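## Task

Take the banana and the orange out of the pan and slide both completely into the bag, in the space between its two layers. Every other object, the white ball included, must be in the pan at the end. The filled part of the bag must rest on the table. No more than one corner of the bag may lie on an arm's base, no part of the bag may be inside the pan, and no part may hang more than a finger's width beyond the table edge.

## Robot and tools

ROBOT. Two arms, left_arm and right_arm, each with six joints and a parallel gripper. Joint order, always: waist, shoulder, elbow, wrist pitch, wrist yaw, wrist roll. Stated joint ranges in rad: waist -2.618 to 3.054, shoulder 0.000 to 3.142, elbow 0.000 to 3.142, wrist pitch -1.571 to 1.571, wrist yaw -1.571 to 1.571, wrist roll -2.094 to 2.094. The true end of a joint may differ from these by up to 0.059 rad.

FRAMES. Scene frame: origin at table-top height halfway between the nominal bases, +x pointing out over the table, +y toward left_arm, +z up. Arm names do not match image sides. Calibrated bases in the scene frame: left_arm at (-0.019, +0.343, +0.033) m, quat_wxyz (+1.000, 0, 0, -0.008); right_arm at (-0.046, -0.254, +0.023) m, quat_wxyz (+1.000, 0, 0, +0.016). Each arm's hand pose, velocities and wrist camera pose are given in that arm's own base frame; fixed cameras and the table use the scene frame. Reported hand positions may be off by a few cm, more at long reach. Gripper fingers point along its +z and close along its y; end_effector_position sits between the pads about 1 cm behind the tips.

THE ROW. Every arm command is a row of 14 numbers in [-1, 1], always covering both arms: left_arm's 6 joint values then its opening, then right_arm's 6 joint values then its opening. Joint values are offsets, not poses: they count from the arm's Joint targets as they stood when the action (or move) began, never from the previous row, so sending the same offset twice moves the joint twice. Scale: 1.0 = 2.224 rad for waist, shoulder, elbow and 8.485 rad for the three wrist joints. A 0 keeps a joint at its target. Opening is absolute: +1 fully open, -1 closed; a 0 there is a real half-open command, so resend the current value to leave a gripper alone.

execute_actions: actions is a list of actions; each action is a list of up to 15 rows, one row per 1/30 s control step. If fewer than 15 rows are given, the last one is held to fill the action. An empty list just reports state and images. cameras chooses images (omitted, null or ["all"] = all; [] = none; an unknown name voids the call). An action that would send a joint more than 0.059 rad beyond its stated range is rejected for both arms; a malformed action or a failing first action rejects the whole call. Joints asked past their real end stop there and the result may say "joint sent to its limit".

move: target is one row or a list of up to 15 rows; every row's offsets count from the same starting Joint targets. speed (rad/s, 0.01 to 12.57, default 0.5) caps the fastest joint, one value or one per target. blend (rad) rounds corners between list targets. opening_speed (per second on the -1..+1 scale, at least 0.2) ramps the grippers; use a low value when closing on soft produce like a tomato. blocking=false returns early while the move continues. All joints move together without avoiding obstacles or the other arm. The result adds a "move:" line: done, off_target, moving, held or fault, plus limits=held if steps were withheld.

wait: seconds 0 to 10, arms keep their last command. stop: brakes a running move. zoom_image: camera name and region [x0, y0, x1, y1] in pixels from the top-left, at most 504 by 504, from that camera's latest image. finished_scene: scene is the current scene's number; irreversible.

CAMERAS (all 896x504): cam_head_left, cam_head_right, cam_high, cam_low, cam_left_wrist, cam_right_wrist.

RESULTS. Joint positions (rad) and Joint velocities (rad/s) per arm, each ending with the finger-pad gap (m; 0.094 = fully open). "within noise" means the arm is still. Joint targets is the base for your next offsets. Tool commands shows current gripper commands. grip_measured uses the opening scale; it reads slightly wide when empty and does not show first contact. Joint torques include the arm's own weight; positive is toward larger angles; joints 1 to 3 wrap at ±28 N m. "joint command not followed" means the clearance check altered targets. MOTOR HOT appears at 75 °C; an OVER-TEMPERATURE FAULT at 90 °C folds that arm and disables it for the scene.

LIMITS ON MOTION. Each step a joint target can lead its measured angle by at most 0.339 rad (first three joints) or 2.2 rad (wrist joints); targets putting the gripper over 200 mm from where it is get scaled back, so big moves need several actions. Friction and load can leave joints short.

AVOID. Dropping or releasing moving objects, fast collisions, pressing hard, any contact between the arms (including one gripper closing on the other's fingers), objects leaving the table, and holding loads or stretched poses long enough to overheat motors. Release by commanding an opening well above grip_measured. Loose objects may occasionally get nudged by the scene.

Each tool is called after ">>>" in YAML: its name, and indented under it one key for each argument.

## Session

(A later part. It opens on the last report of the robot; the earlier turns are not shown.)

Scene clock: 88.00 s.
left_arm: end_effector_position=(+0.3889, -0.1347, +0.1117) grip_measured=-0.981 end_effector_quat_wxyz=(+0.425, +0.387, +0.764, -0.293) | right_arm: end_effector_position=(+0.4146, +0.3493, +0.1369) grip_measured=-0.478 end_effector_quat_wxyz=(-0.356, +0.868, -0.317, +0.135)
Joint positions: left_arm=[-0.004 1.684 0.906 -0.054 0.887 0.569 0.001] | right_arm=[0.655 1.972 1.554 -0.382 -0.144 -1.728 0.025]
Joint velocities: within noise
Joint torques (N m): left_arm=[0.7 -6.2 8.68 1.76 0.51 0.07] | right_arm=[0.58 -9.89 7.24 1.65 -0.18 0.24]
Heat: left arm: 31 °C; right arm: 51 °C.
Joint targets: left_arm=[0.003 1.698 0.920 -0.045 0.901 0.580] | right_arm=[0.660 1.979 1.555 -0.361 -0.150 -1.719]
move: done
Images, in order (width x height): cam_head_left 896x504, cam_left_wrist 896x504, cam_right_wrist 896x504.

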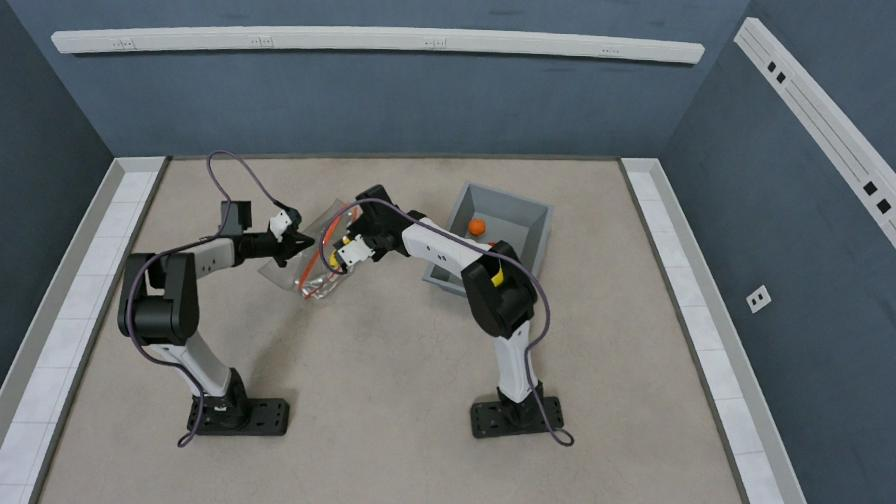

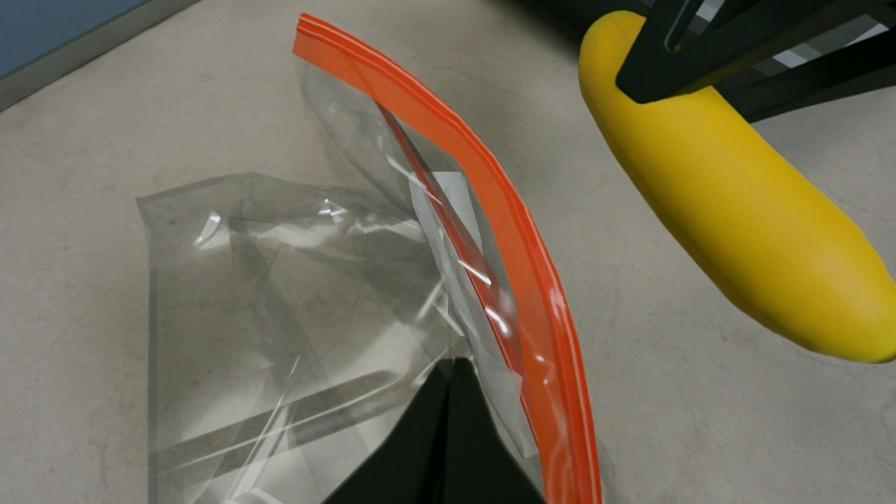

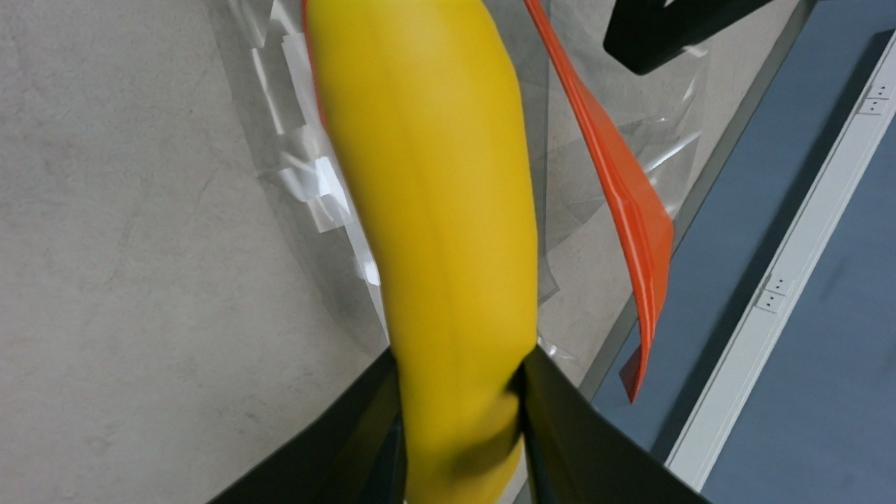

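>>> move:
  target: [0,0,0,0,0,0,-1,0.0071,0.1056,0.0730,0.0086,0,0,-0.6]
  speed: 0.2
  cameras: ["cam_left_wrist","cam_right_wrist","cam_head_left","cam_low"]

>>> zoom_image:
  camera: "cam_low"
  region: [320, 200, 600, 400]

>>> zoom_image:
  camera: "cam_head_left"
  region: [240, 180, 400, 320]

Scene clock: 90.03 s.
left_arm: end_effector_position=(+0.3889, -0.1347, +0.1118) grip_measured=-0.981 end_effector_quat_wxyz=(+0.425, +0.387, +0.764, -0.293) | right_arm: end_effector_position=(+0.4428, +0.3816, +0.0784) grip_measured=-0.478 end_effector_quat_wxyz=(-0.347, +0.875, -0.314, +0.126)
Joint positions: left_arm=[-0.004 1.684 0.906 -0.053 0.887 0.569 0.001] | right_arm=[0.669 2.202 1.685 -0.308 -0.144 -1.728 0.025]
Joint velocities: within noise
Joint torques (N m): left_arm=[0.7 -6.22 8.66 1.76 0.5 0.06] | right_arm=[0.72 -11.06 10.09 1.63 -0.19 0.19]
Heat: left arm: 31 °C; right arm: 51 °C.
Joint targets: left_arm=[0.003 1.698 0.920 -0.045 0.901 0.580] | right_arm=[0.676 2.213 1.717 -0.288 -0.150 -1.719]
move: done
Images, in order (width x height): cam_head_left 896x504, cam_low 896x504, cam_left_wrist 896x504, cam_right_wrist 896x504.

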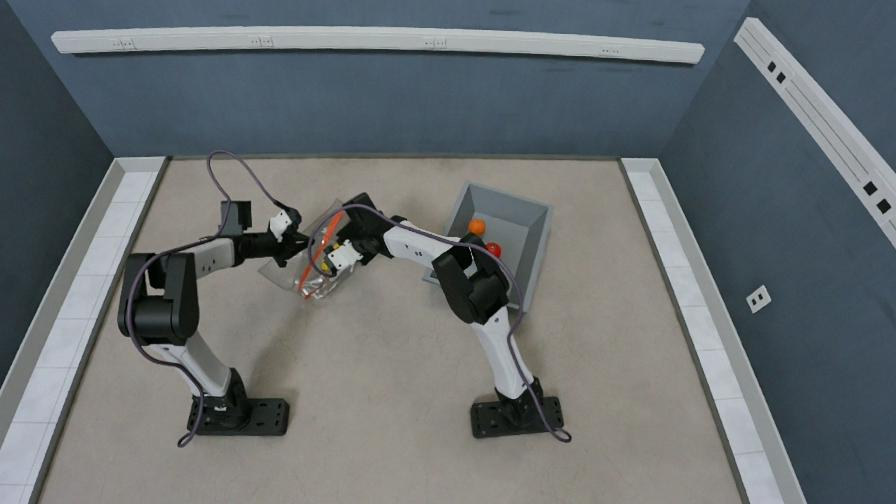

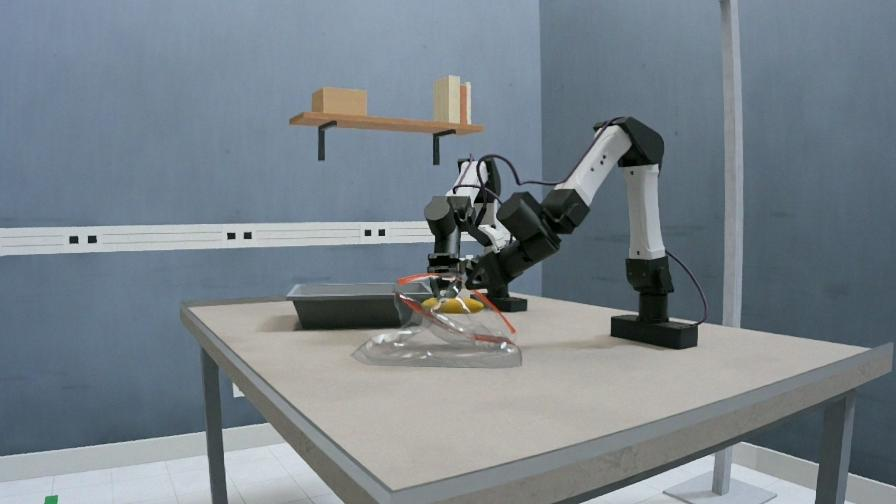

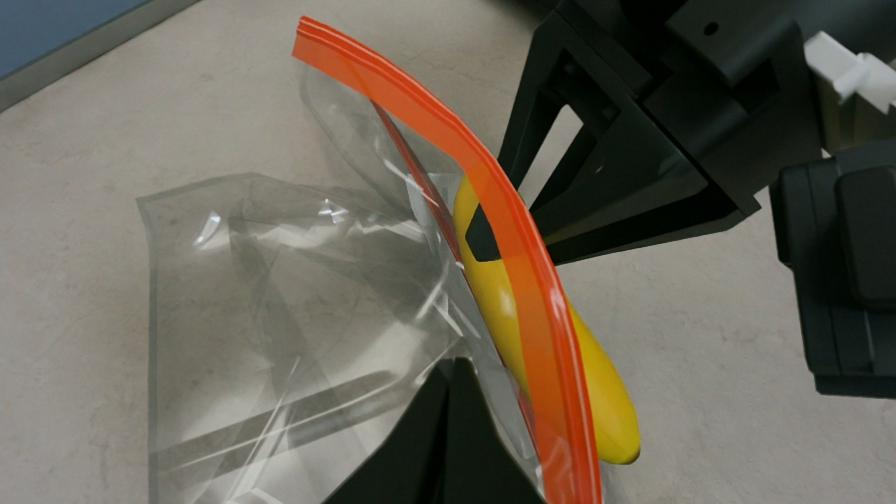

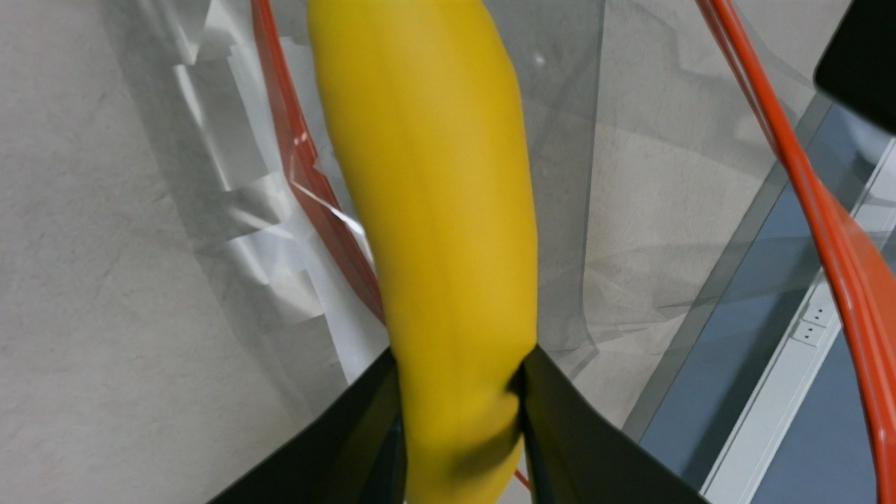

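Scaled by 1.800 from the camera's 896x504 image, which has a finer 1280x720 frame.

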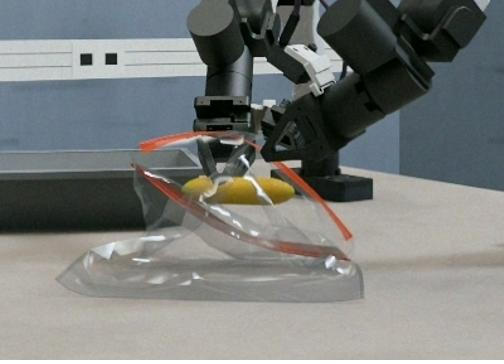

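Scaled by 3.150 from the camera's 896x504 image, which has a finer 1280x720 frame.

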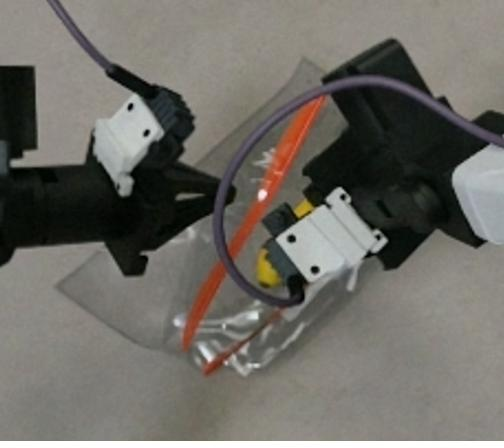

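>>> move:
  target: [0,0,0,0,0,0,-1,0.0063,0.1196,0.1194,0.0,0,0,-0.6]
  speed: 0.2
  cameras: ["cam_left_wrist","cam_right_wrist","cam_head_left","cam_low"]

>>> zoom_image:
  camera: "cam_low"
  region: [320, 200, 600, 400]

>>> zoom_image:
  camera: "cam_head_left"
  region: [240, 180, 400, 320]

Scene clock: 92.07 s.
left_arm: end_effector_position=(+0.3889, -0.1347, +0.1118) grip_measured=-0.981 end_effector_quat_wxyz=(+0.425, +0.387, +0.764, -0.293) | right_arm: end_effector_position=(+0.4776, +0.4206, +0.0333) grip_measured=-0.478 end_effector_quat_wxyz=(-0.352, +0.875, -0.307, +0.126)
Joint positions: left_arm=[-0.004 1.684 0.906 -0.053 0.887 0.569 0.001] | right_arm=[0.683 2.464 1.951 -0.303 -0.144 -1.727 0.025]
Joint velocities: within noise
Joint torques (N m): left_arm=[0.69 -6.16 8.64 1.76 0.5 0.06] | right_arm=[0.75 -12.45 10.03 1.63 -0.19 0.18]
Heat: left arm: 31 °C; right arm: 51 °C.
Joint targets: left_arm=[0.003 1.698 0.920 -0.045 0.901 0.580] | right_arm=[0.690 2.480 1.983 -0.288 -0.150 -1.719]
move: done
Images, in order (width x height): cam_head_left 896x504, cam_low 896x504, cam_left_wrist 896x504, cam_right_wrist 896x504.

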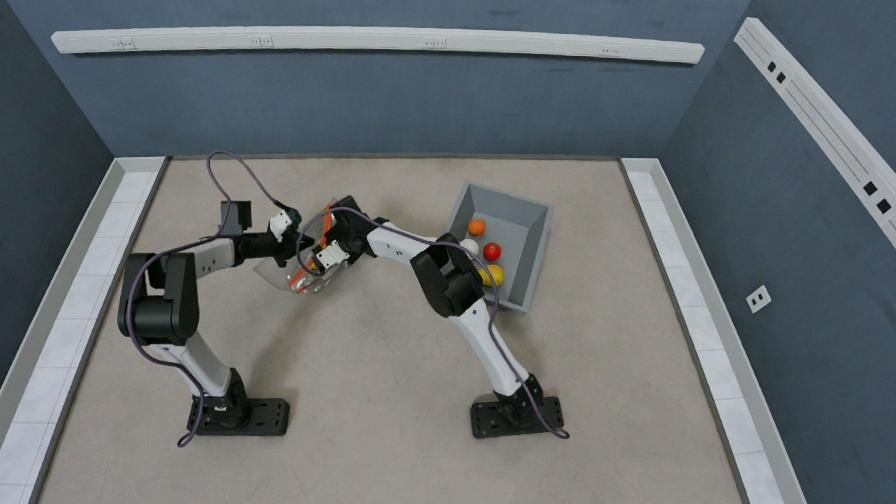

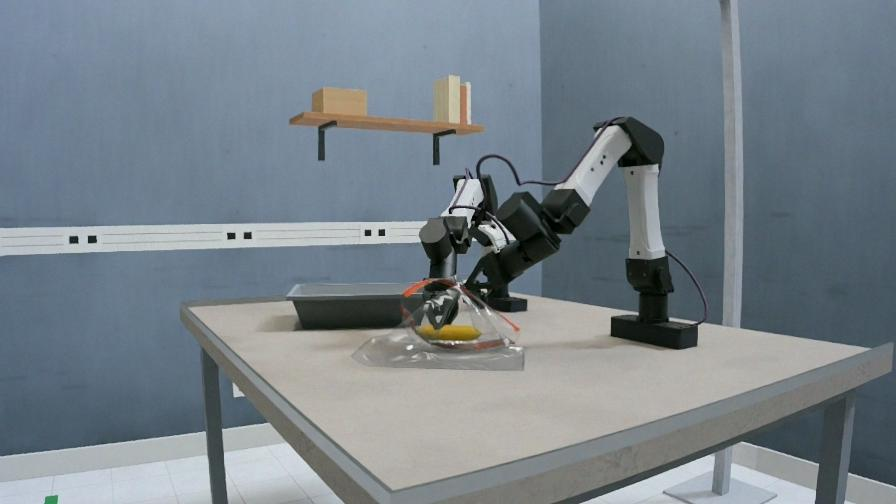

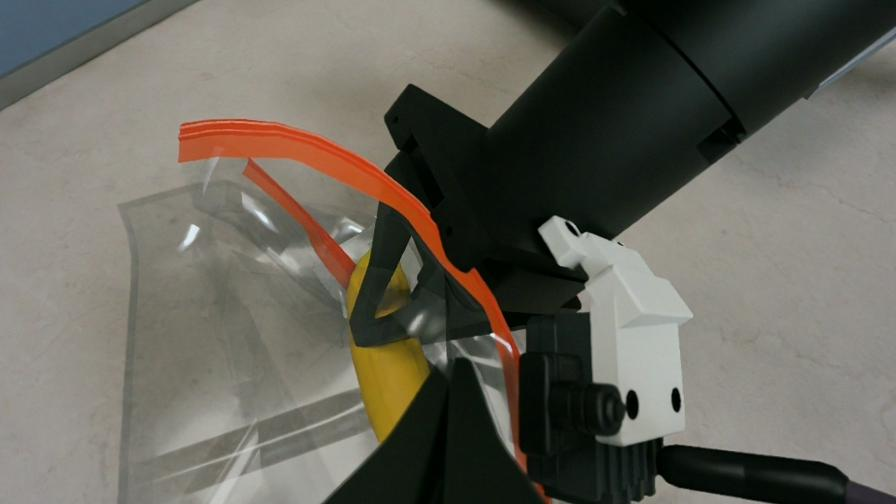

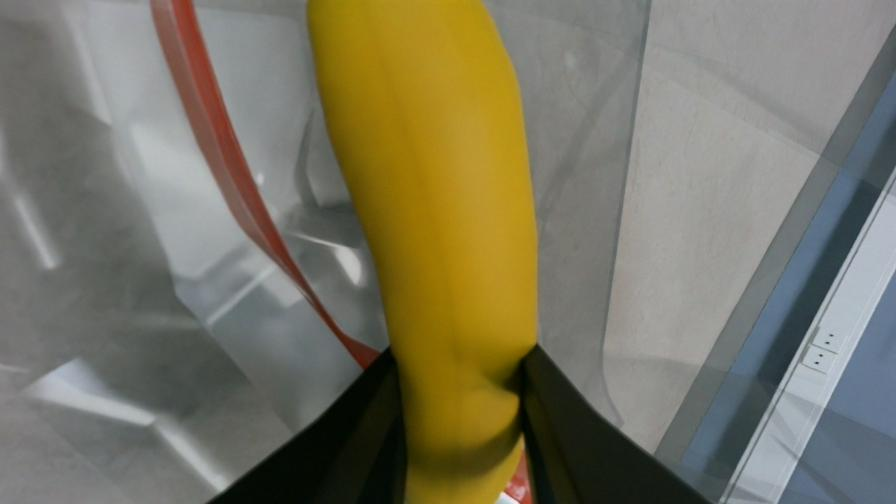

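Scaled by 1.800 from the camera's 896x504 image, which has a finer 1280x720 frame.

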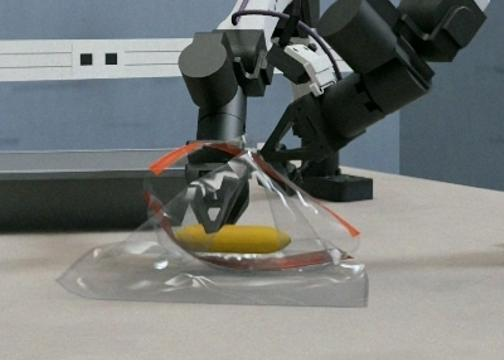

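Scaled by 3.150 from the camera's 896x504 image, which has a finer 1280x720 frame.

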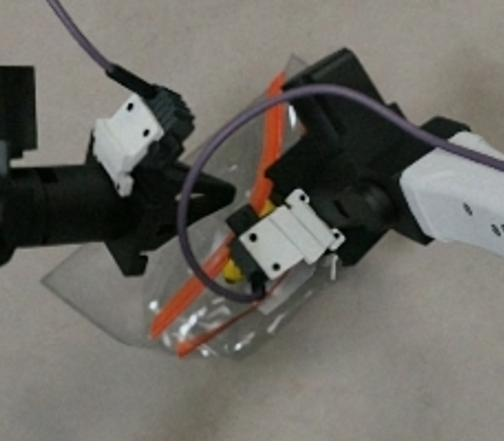

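>>> move:
  target: [0,0,0,0,0,0,-1,0,0.0140,-0.0177,0.0083,0,0,-0.6]
  speed: 0.12
  cameras: ["cam_left_wrist","cam_right_wrist","cam_low"]

>>> zoom_image:
  camera: "cam_low"
  region: [320, 200, 600, 400]

Scene clock: 93.67 s.
left_arm: end_effector_position=(+0.3890, -0.1347, +0.1118) grip_measured=-0.981 end_effector_quat_wxyz=(+0.425, +0.387, +0.764, -0.293) | right_arm: end_effector_position=(+0.4833, +0.4252, +0.0229) grip_measured=-0.478 end_effector_quat_wxyz=(-0.363, +0.871, -0.304, +0.132)
Joint positions: left_arm=[-0.004 1.684 0.906 -0.053 0.887 0.569 0.001] | right_arm=[0.683 2.495 1.946 -0.239 -0.144 -1.727 0.025]
Joint velocities: within noise
Joint torques (N m): left_arm=[0.66 -6.16 8.66 1.75 0.51 0.06] | right_arm=[0.68 -12.55 6.71 1.68 -0.19 0.19]
Heat: left arm: 31 °C; right arm: 51 °C.
Joint targets: left_arm=[0.003 1.698 0.920 -0.044 0.901 0.580] | right_arm=[0.690 2.511 1.943 -0.218 -0.150 -1.719]
move: done
Images, in order (width x height): cam_low 896x504, cam_left_wrist 896x504, cam_right_wrist 896x504.

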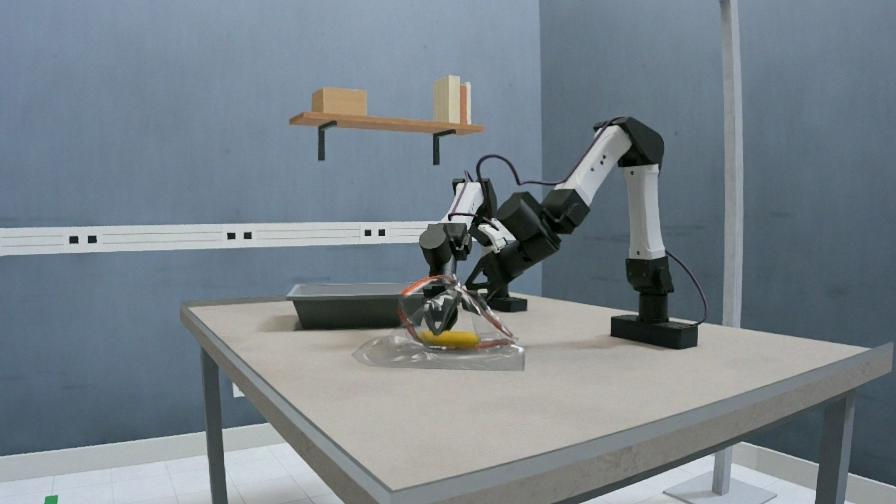

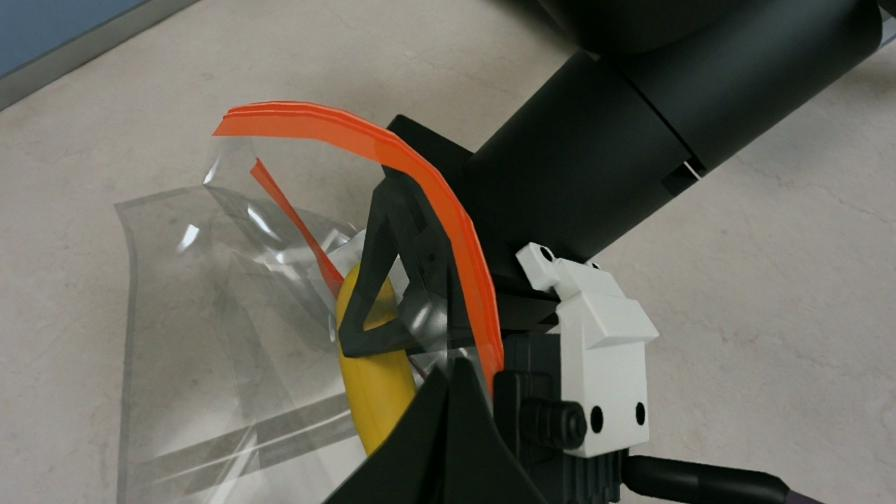

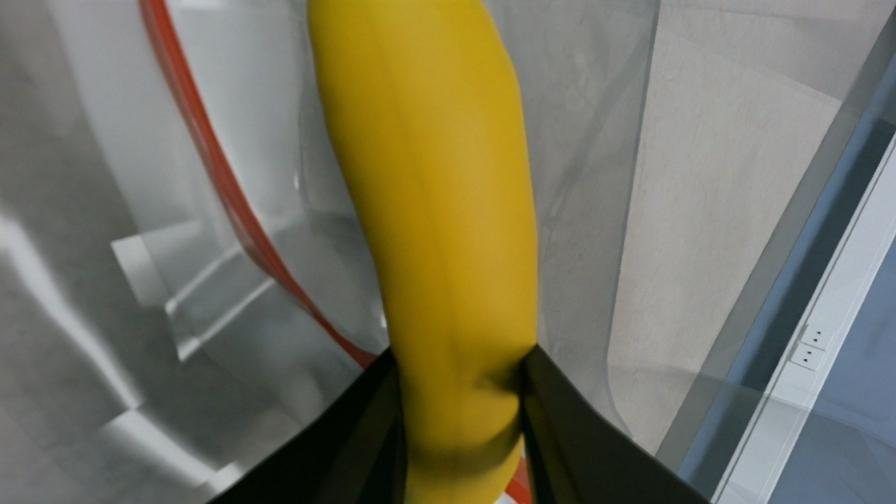

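Scaled by 1.800 from the camera's 896x504 image, which has a finer 1280x720 frame.

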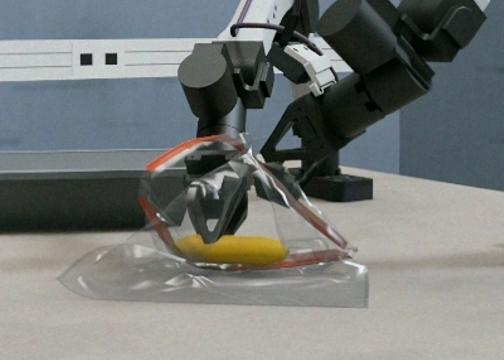

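>>> move:
  target:
    - [0,0,0,0,0,0,-1,0,0.0094,-0.0070,0.0043,0,0,-0.6]
    - [0,0,0,0,0,0,-1,0,0.0094,-0.0070,0.0043,0,0,-0.05]
  speed: 0.12
  opening_speed: 0.5
  cameras: ["cam_left_wrist","cam_right_wrist","cam_low"]

>>> zoom_image:
  camera: "cam_low"
  region: [320, 200, 600, 400]

Scene clock: 96.20 s.
left_arm: end_effector_position=(+0.3890, -0.1347, +0.1119) grip_measured=-0.981 end_effector_quat_wxyz=(+0.425, +0.387, +0.764, -0.293) | right_arm: end_effector_position=(+0.4855, +0.4272, +0.0134) grip_measured=-0.052 end_effector_quat_wxyz=(-0.369, +0.868, -0.302, +0.136)
Joint positions: left_arm=[-0.004 1.684 0.906 -0.052 0.887 0.569 0.001] | right_arm=[0.683 2.514 1.932 -0.189 -0.144 -1.727 0.045]
Joint velocities: within noise
Joint torques (N m): left_arm=[0.72 -6.19 8.66 1.75 0.5 0.05] | right_arm=[0.69 -12.45 6.61 1.61 -0.17 0.19]
Heat: left arm: 30 °C; right arm: 51 °C.
Joint targets: left_arm=[0.003 1.698 0.920 -0.045 0.901 0.580] | right_arm=[0.690 2.532 1.928 -0.181 -0.150 -1.719]
move: done
Images, in order (width x height): cam_low 896x504, cam_left_wrist 896x504, cam_right_wrist 896x504.

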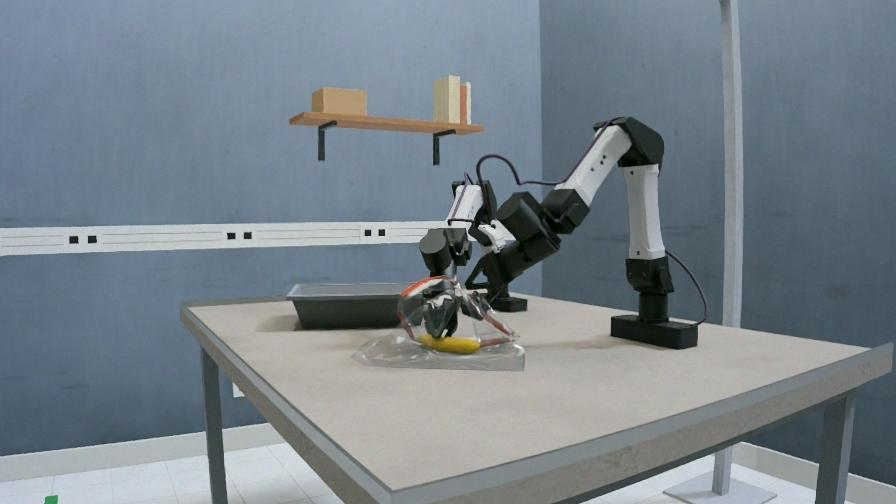

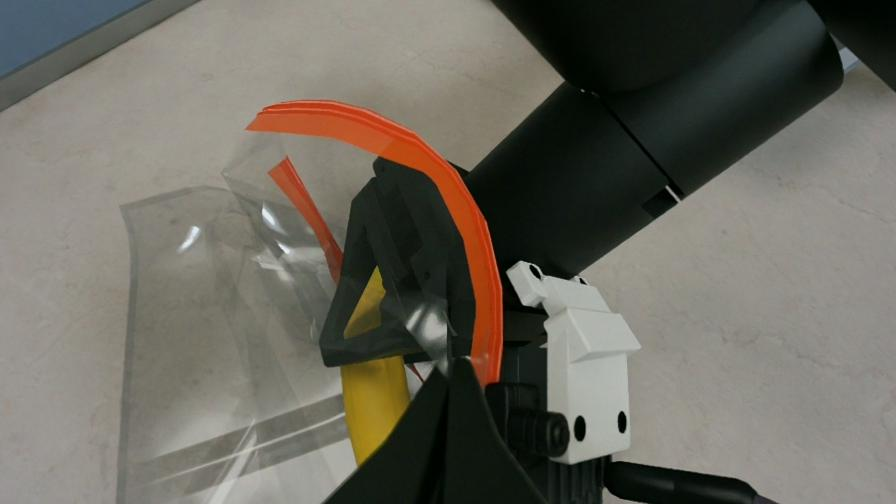

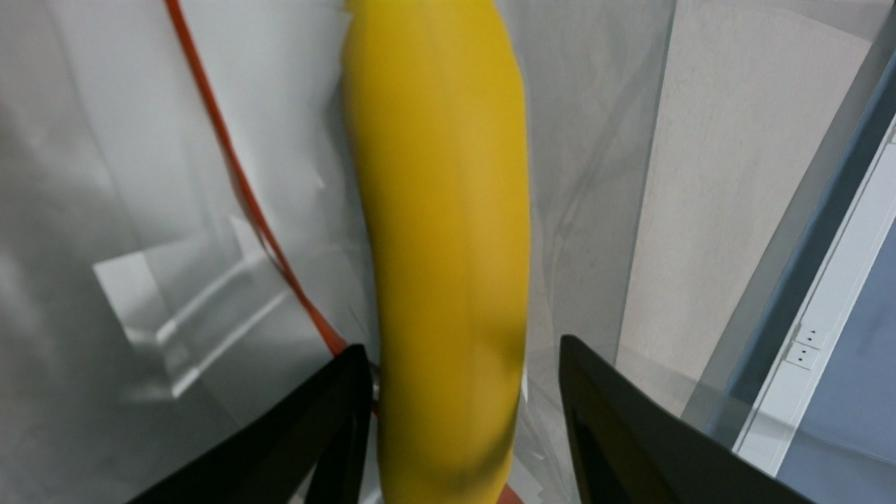

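Scaled by 1.800 from the camera's 896x504 image, which has a finer 1280x720 frame.

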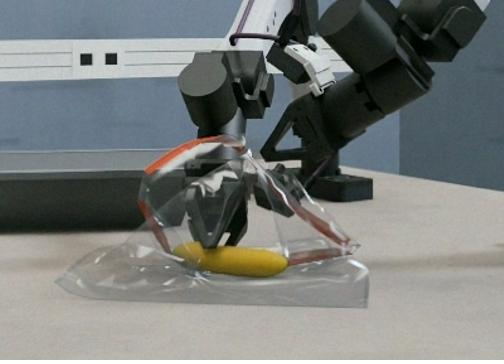

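>>> move:
  target:
    - [0,0,0,0,0,0,-1,0,0,0,0,0,0,-0.6]
    - [0,0,0,0,0,0,-1,0,-0.0129,0.0112,-0.0063,0,0,-0.6]
    - [0,0,0,0,0,0,-1,0.0252,-0.0090,0.0187,-0.0072,0,0,-0.6]
  speed: 0.12
  opening_speed: 0.6
  cameras: ["cam_left_wrist","cam_right_wrist","cam_low","cam_head_left"]

>>> zoom_image:
  camera: "cam_head_left"
  region: [240, 180, 400, 320]

Scene clock: 99.80 s.
left_arm: end_effector_position=(+0.3891, -0.1343, +0.1119) grip_measured=-0.981 end_effector_quat_wxyz=(+0.426, +0.386, +0.764, -0.293) | right_arm: end_effector_position=(+0.4576, +0.4522, +0.0122) grip_measured=-0.455 end_effector_quat_wxyz=(-0.364, +0.880, -0.282, +0.117)
Joint positions: left_arm=[-0.002 1.684 0.906 -0.052 0.888 0.569 0.001] | right_arm=[0.74 2.514 1.945 -0.228 -0.147 -1.72 0.026]
Joint velocities: within noise
Joint torques (N m): left_arm=[0.59 -6.22 8.61 1.75 0.5 0.05] | right_arm=[0.62 -14.24 9.32 1.35 -0.22 0.11]
Heat: left arm: 30 °C; right arm: 50 °C.
Joint targets: left_arm=[0.003 1.698 0.920 -0.045 0.901 0.580] | right_arm=[0.746 2.512 1.969 -0.242 -0.150 -1.719]
move: done
Images, in order (width x height): cam_head_left 896x504, cam_low 896x504, cam_left_wrist 896x504, cam_right_wrist 896x504.

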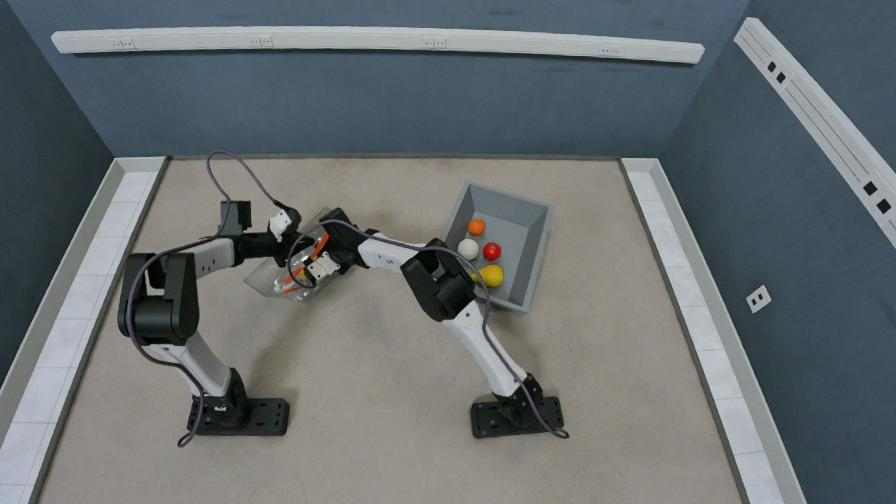

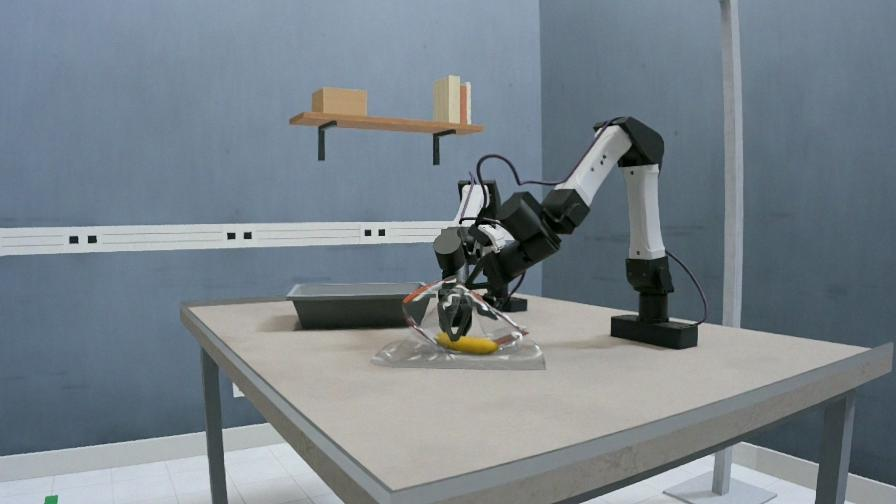

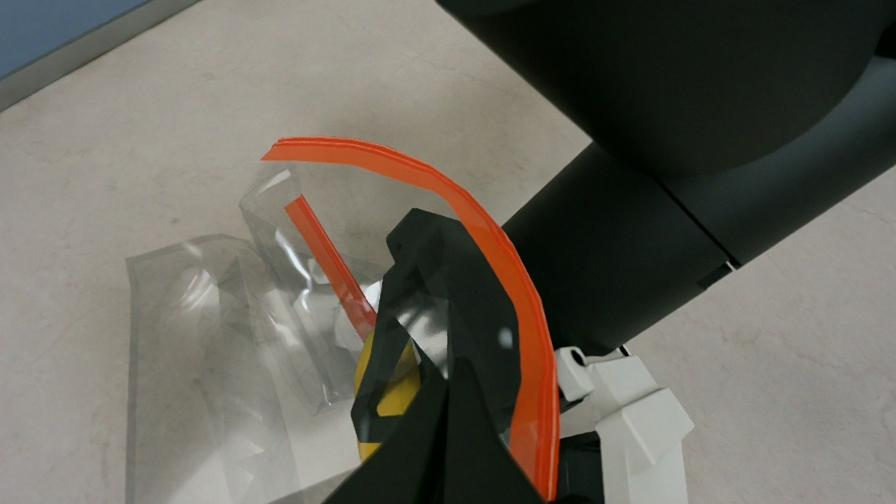

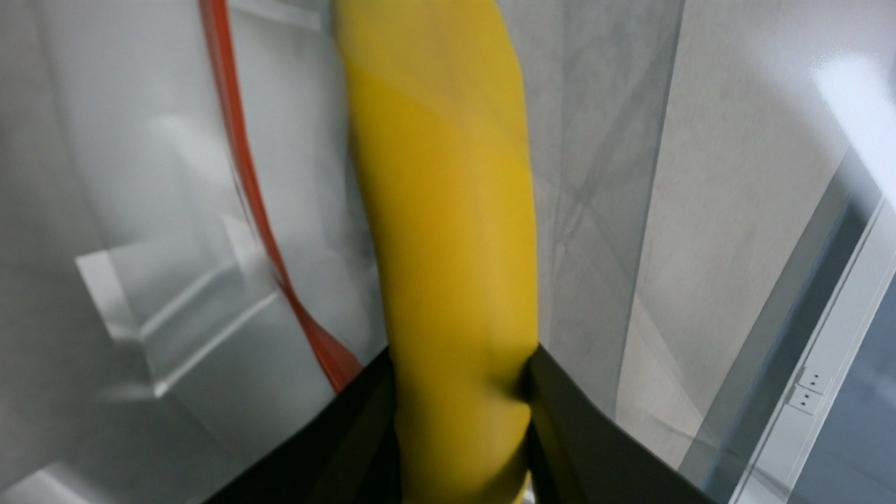

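Scaled by 3.150 from the camera's 896x504 image, which has a finer 1280x720 frame.

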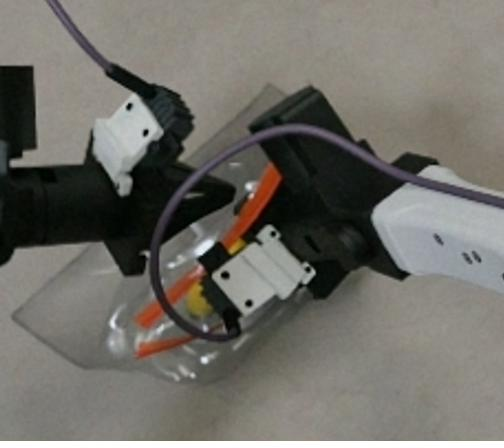

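>>> move:
  target:
    - [0,0,0,0,0,0,-1,0,0,0,0,0,0,-0.05]
  opening_speed: 0.5
  cameras: ["cam_left_wrist","cam_right_wrist","cam_low"]

>>> zoom_image:
  camera: "cam_low"
  region: [340, 220, 600, 400]

Scene clock: 101.37 s.
left_arm: end_effector_position=(+0.3891, -0.1343, +0.1119) grip_measured=-0.981 end_effector_quat_wxyz=(+0.426, +0.386, +0.764, -0.293) | right_arm: end_effector_position=(+0.4575, +0.4521, +0.0126) grip_measured=-0.052 end_effector_quat_wxyz=(-0.363, +0.880, -0.283, +0.116)
Joint positions: left_arm=[-0.002 1.684 0.906 -0.052 0.888 0.569 0.001] | right_arm=[0.74 2.514 1.948 -0.234 -0.147 -1.72 0.045]
Joint velocities: within noise
Joint torques (N m): left_arm=[0.62 -6.19 8.68 1.75 0.51 0.06] | right_arm=[0.62 -14.24 8.94 1.41 -0.15 0.11]
Heat: left arm: 31 °C; right arm: 50 °C.
Joint targets: left_arm=[0.003 1.698 0.920 -0.045 0.901 0.580] | right_arm=[0.746 2.512 1.969 -0.242 -0.150 -1.719]
move: done
Images, in order (width x height): cam_low 896x504, cam_left_wrist 896x504, cam_right_wrist 896x504.

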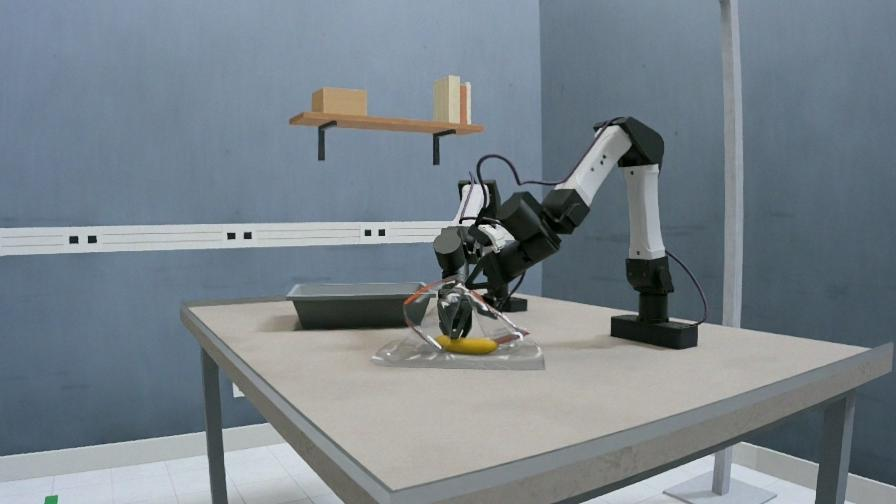

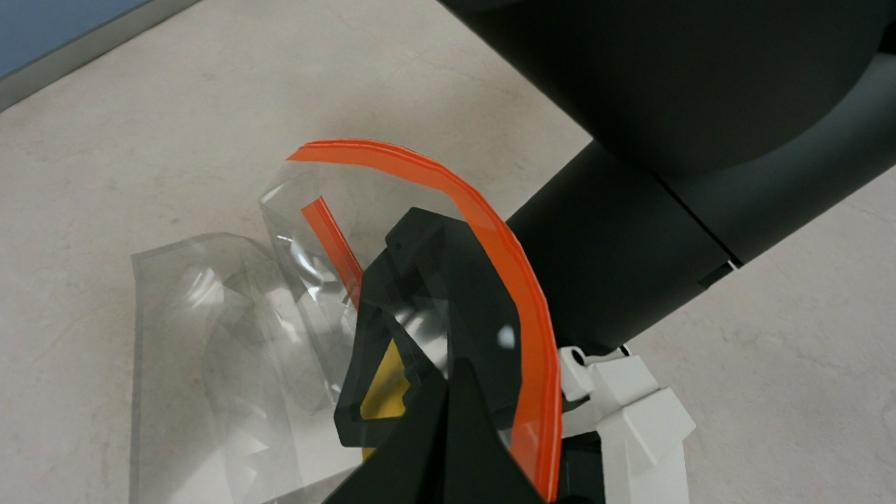

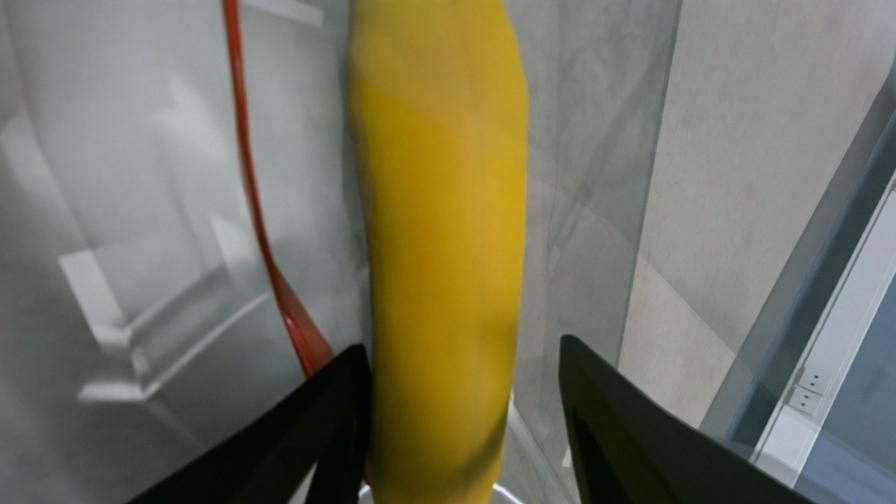

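Scaled by 1.938 from the camera's 896x504 image, which has a finer 1280x720 frame.

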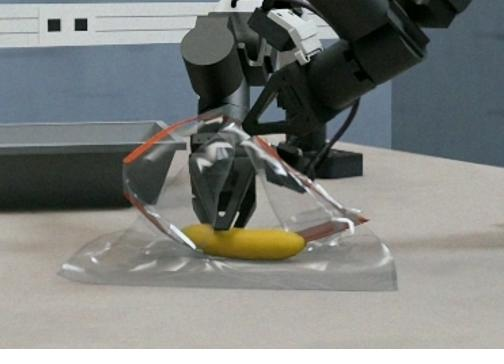

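>>> move:
  target:
    - [0,0,0,0,0,0,-1,-0.0040,-0.1155,-0.1360,0.0054,0,0,-0.05]
    - [0,0,0,0,0,0,-1,-0.0088,-0.23,-0.2087,-0.0056,0,0,-0.05]
    - [0,0,0,0,0,0,-1,-0.06,-0.36,-0.2087,-0.0056,0,0,-0.05]
  speed: [0.2,0.3,0.4]

>>> zoom_image:
  camera: "cam_head_left"
  region: [230, 180, 390, 320]

>>> zoom_image:
  camera: "cam_low"
  region: [340, 220, 600, 400]

Scene clock: 105.53 s.
left_arm: end_effector_position=(+0.3891, -0.1343, +0.1119) grip_measured=-0.981 end_effector_quat_wxyz=(+0.426, +0.386, +0.764, -0.293) | right_arm: end_effector_position=(+0.4151, +0.3254, +0.2514) grip_measured=-0.051 end_effector_quat_wxyz=(-0.455, +0.811, -0.305, +0.205)
Joint positions: left_arm=[-0.002 1.684 0.906 -0.052 0.888 0.569 0.001] | right_arm=[0.617 1.739 1.505 -0.297 -0.147 -1.72 0.045]
Joint velocities: within noise
Joint torques (N m): left_arm=[0.65 -6.19 8.68 1.76 0.5 0.06] | right_arm=[-0.43 -11.29 7.43 1.85 -0.12 0.12]
Heat: left arm: 31 °C; right arm: 52 °C.
Joint targets: left_arm=[0.003 1.698 0.920 -0.045 0.901 0.580] | right_arm=[0.613 1.711 1.505 -0.290 -0.150 -1.719]
move: done

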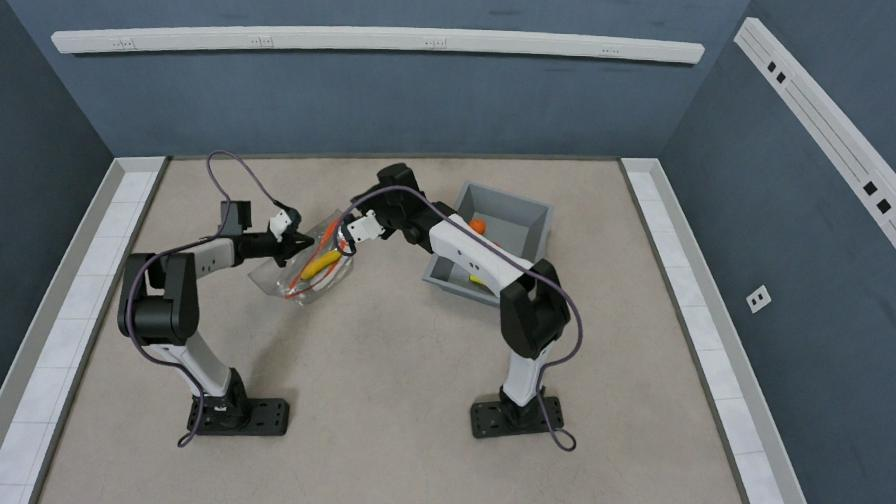

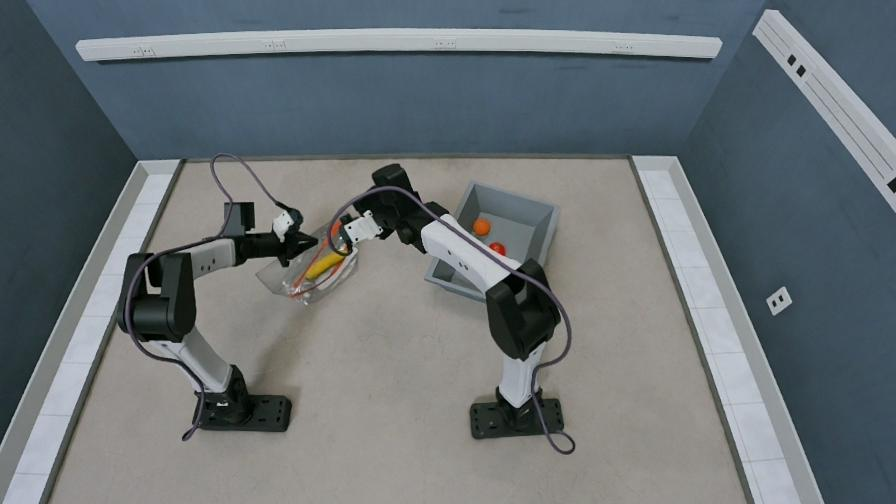

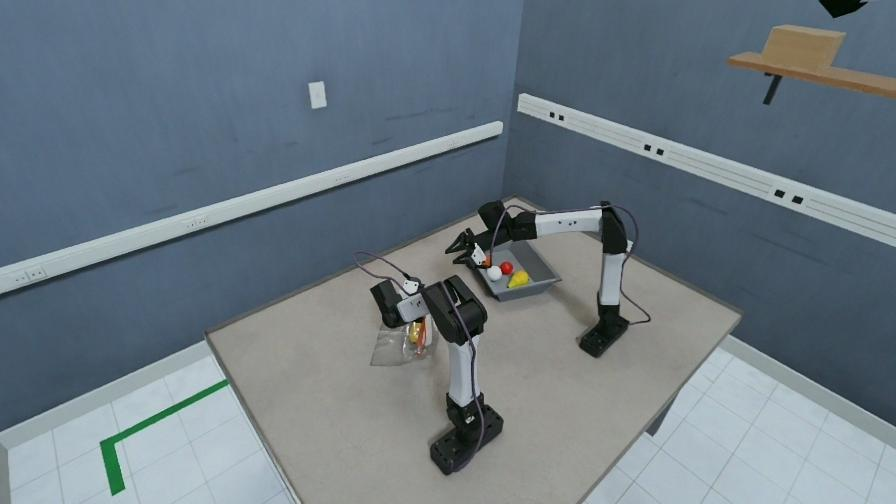

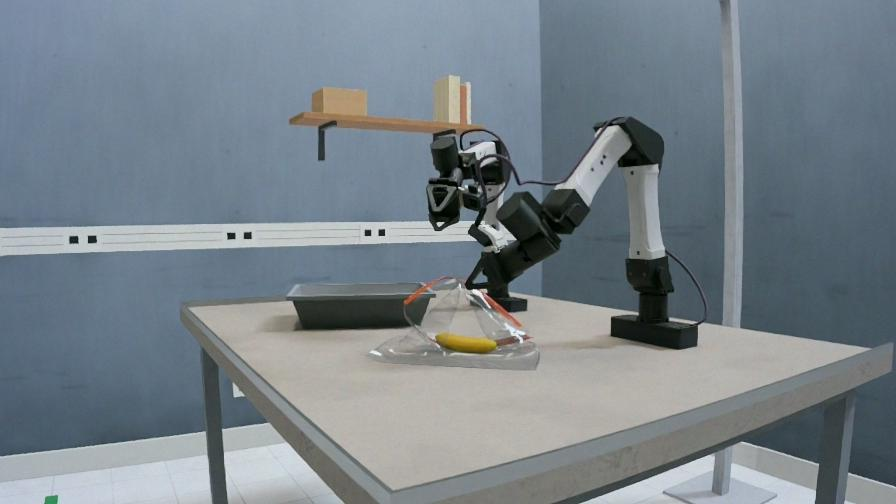

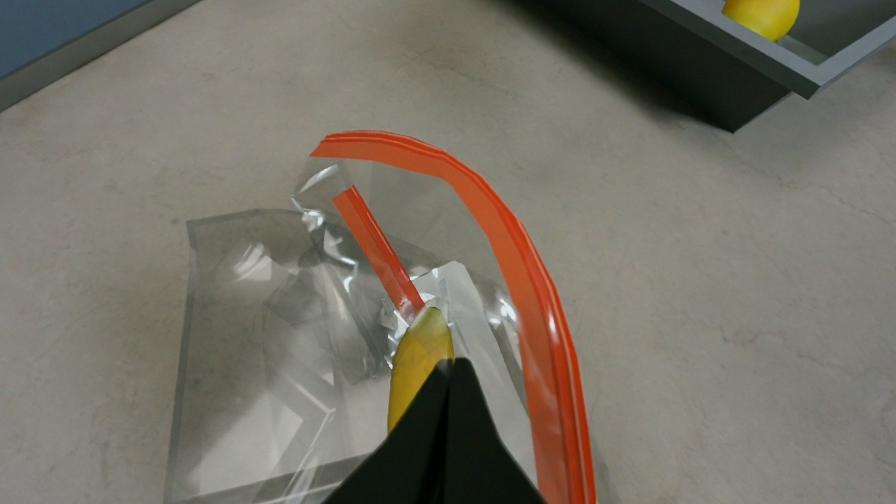

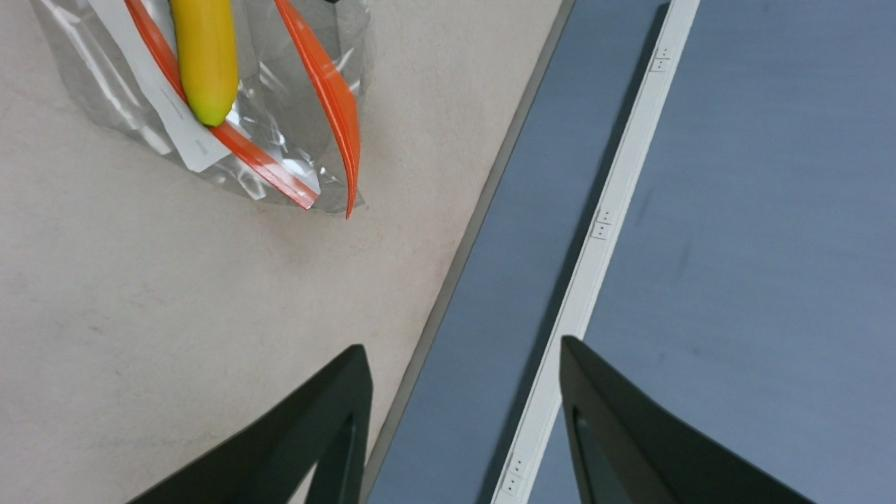

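Scaled by 3.150 from the camera's 896x504 image, which has a finer 1280x720 frame.

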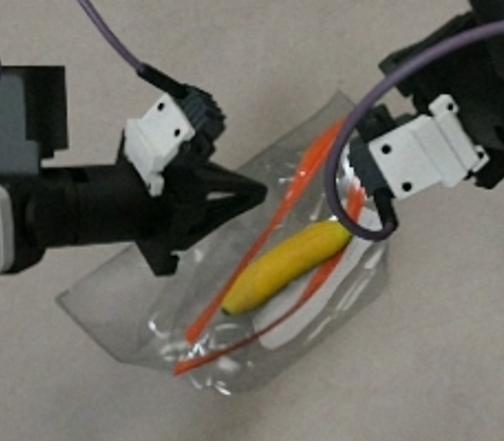

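Scaled by 1.938 from the camera's 896x504 image, which has a finer 1280x720 frame.

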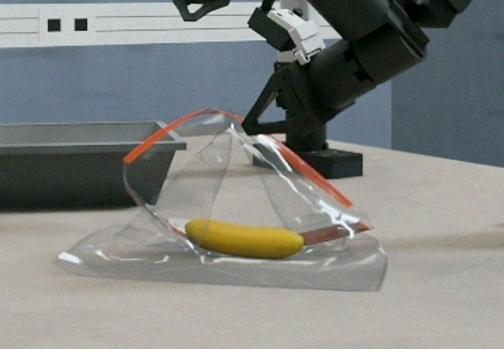

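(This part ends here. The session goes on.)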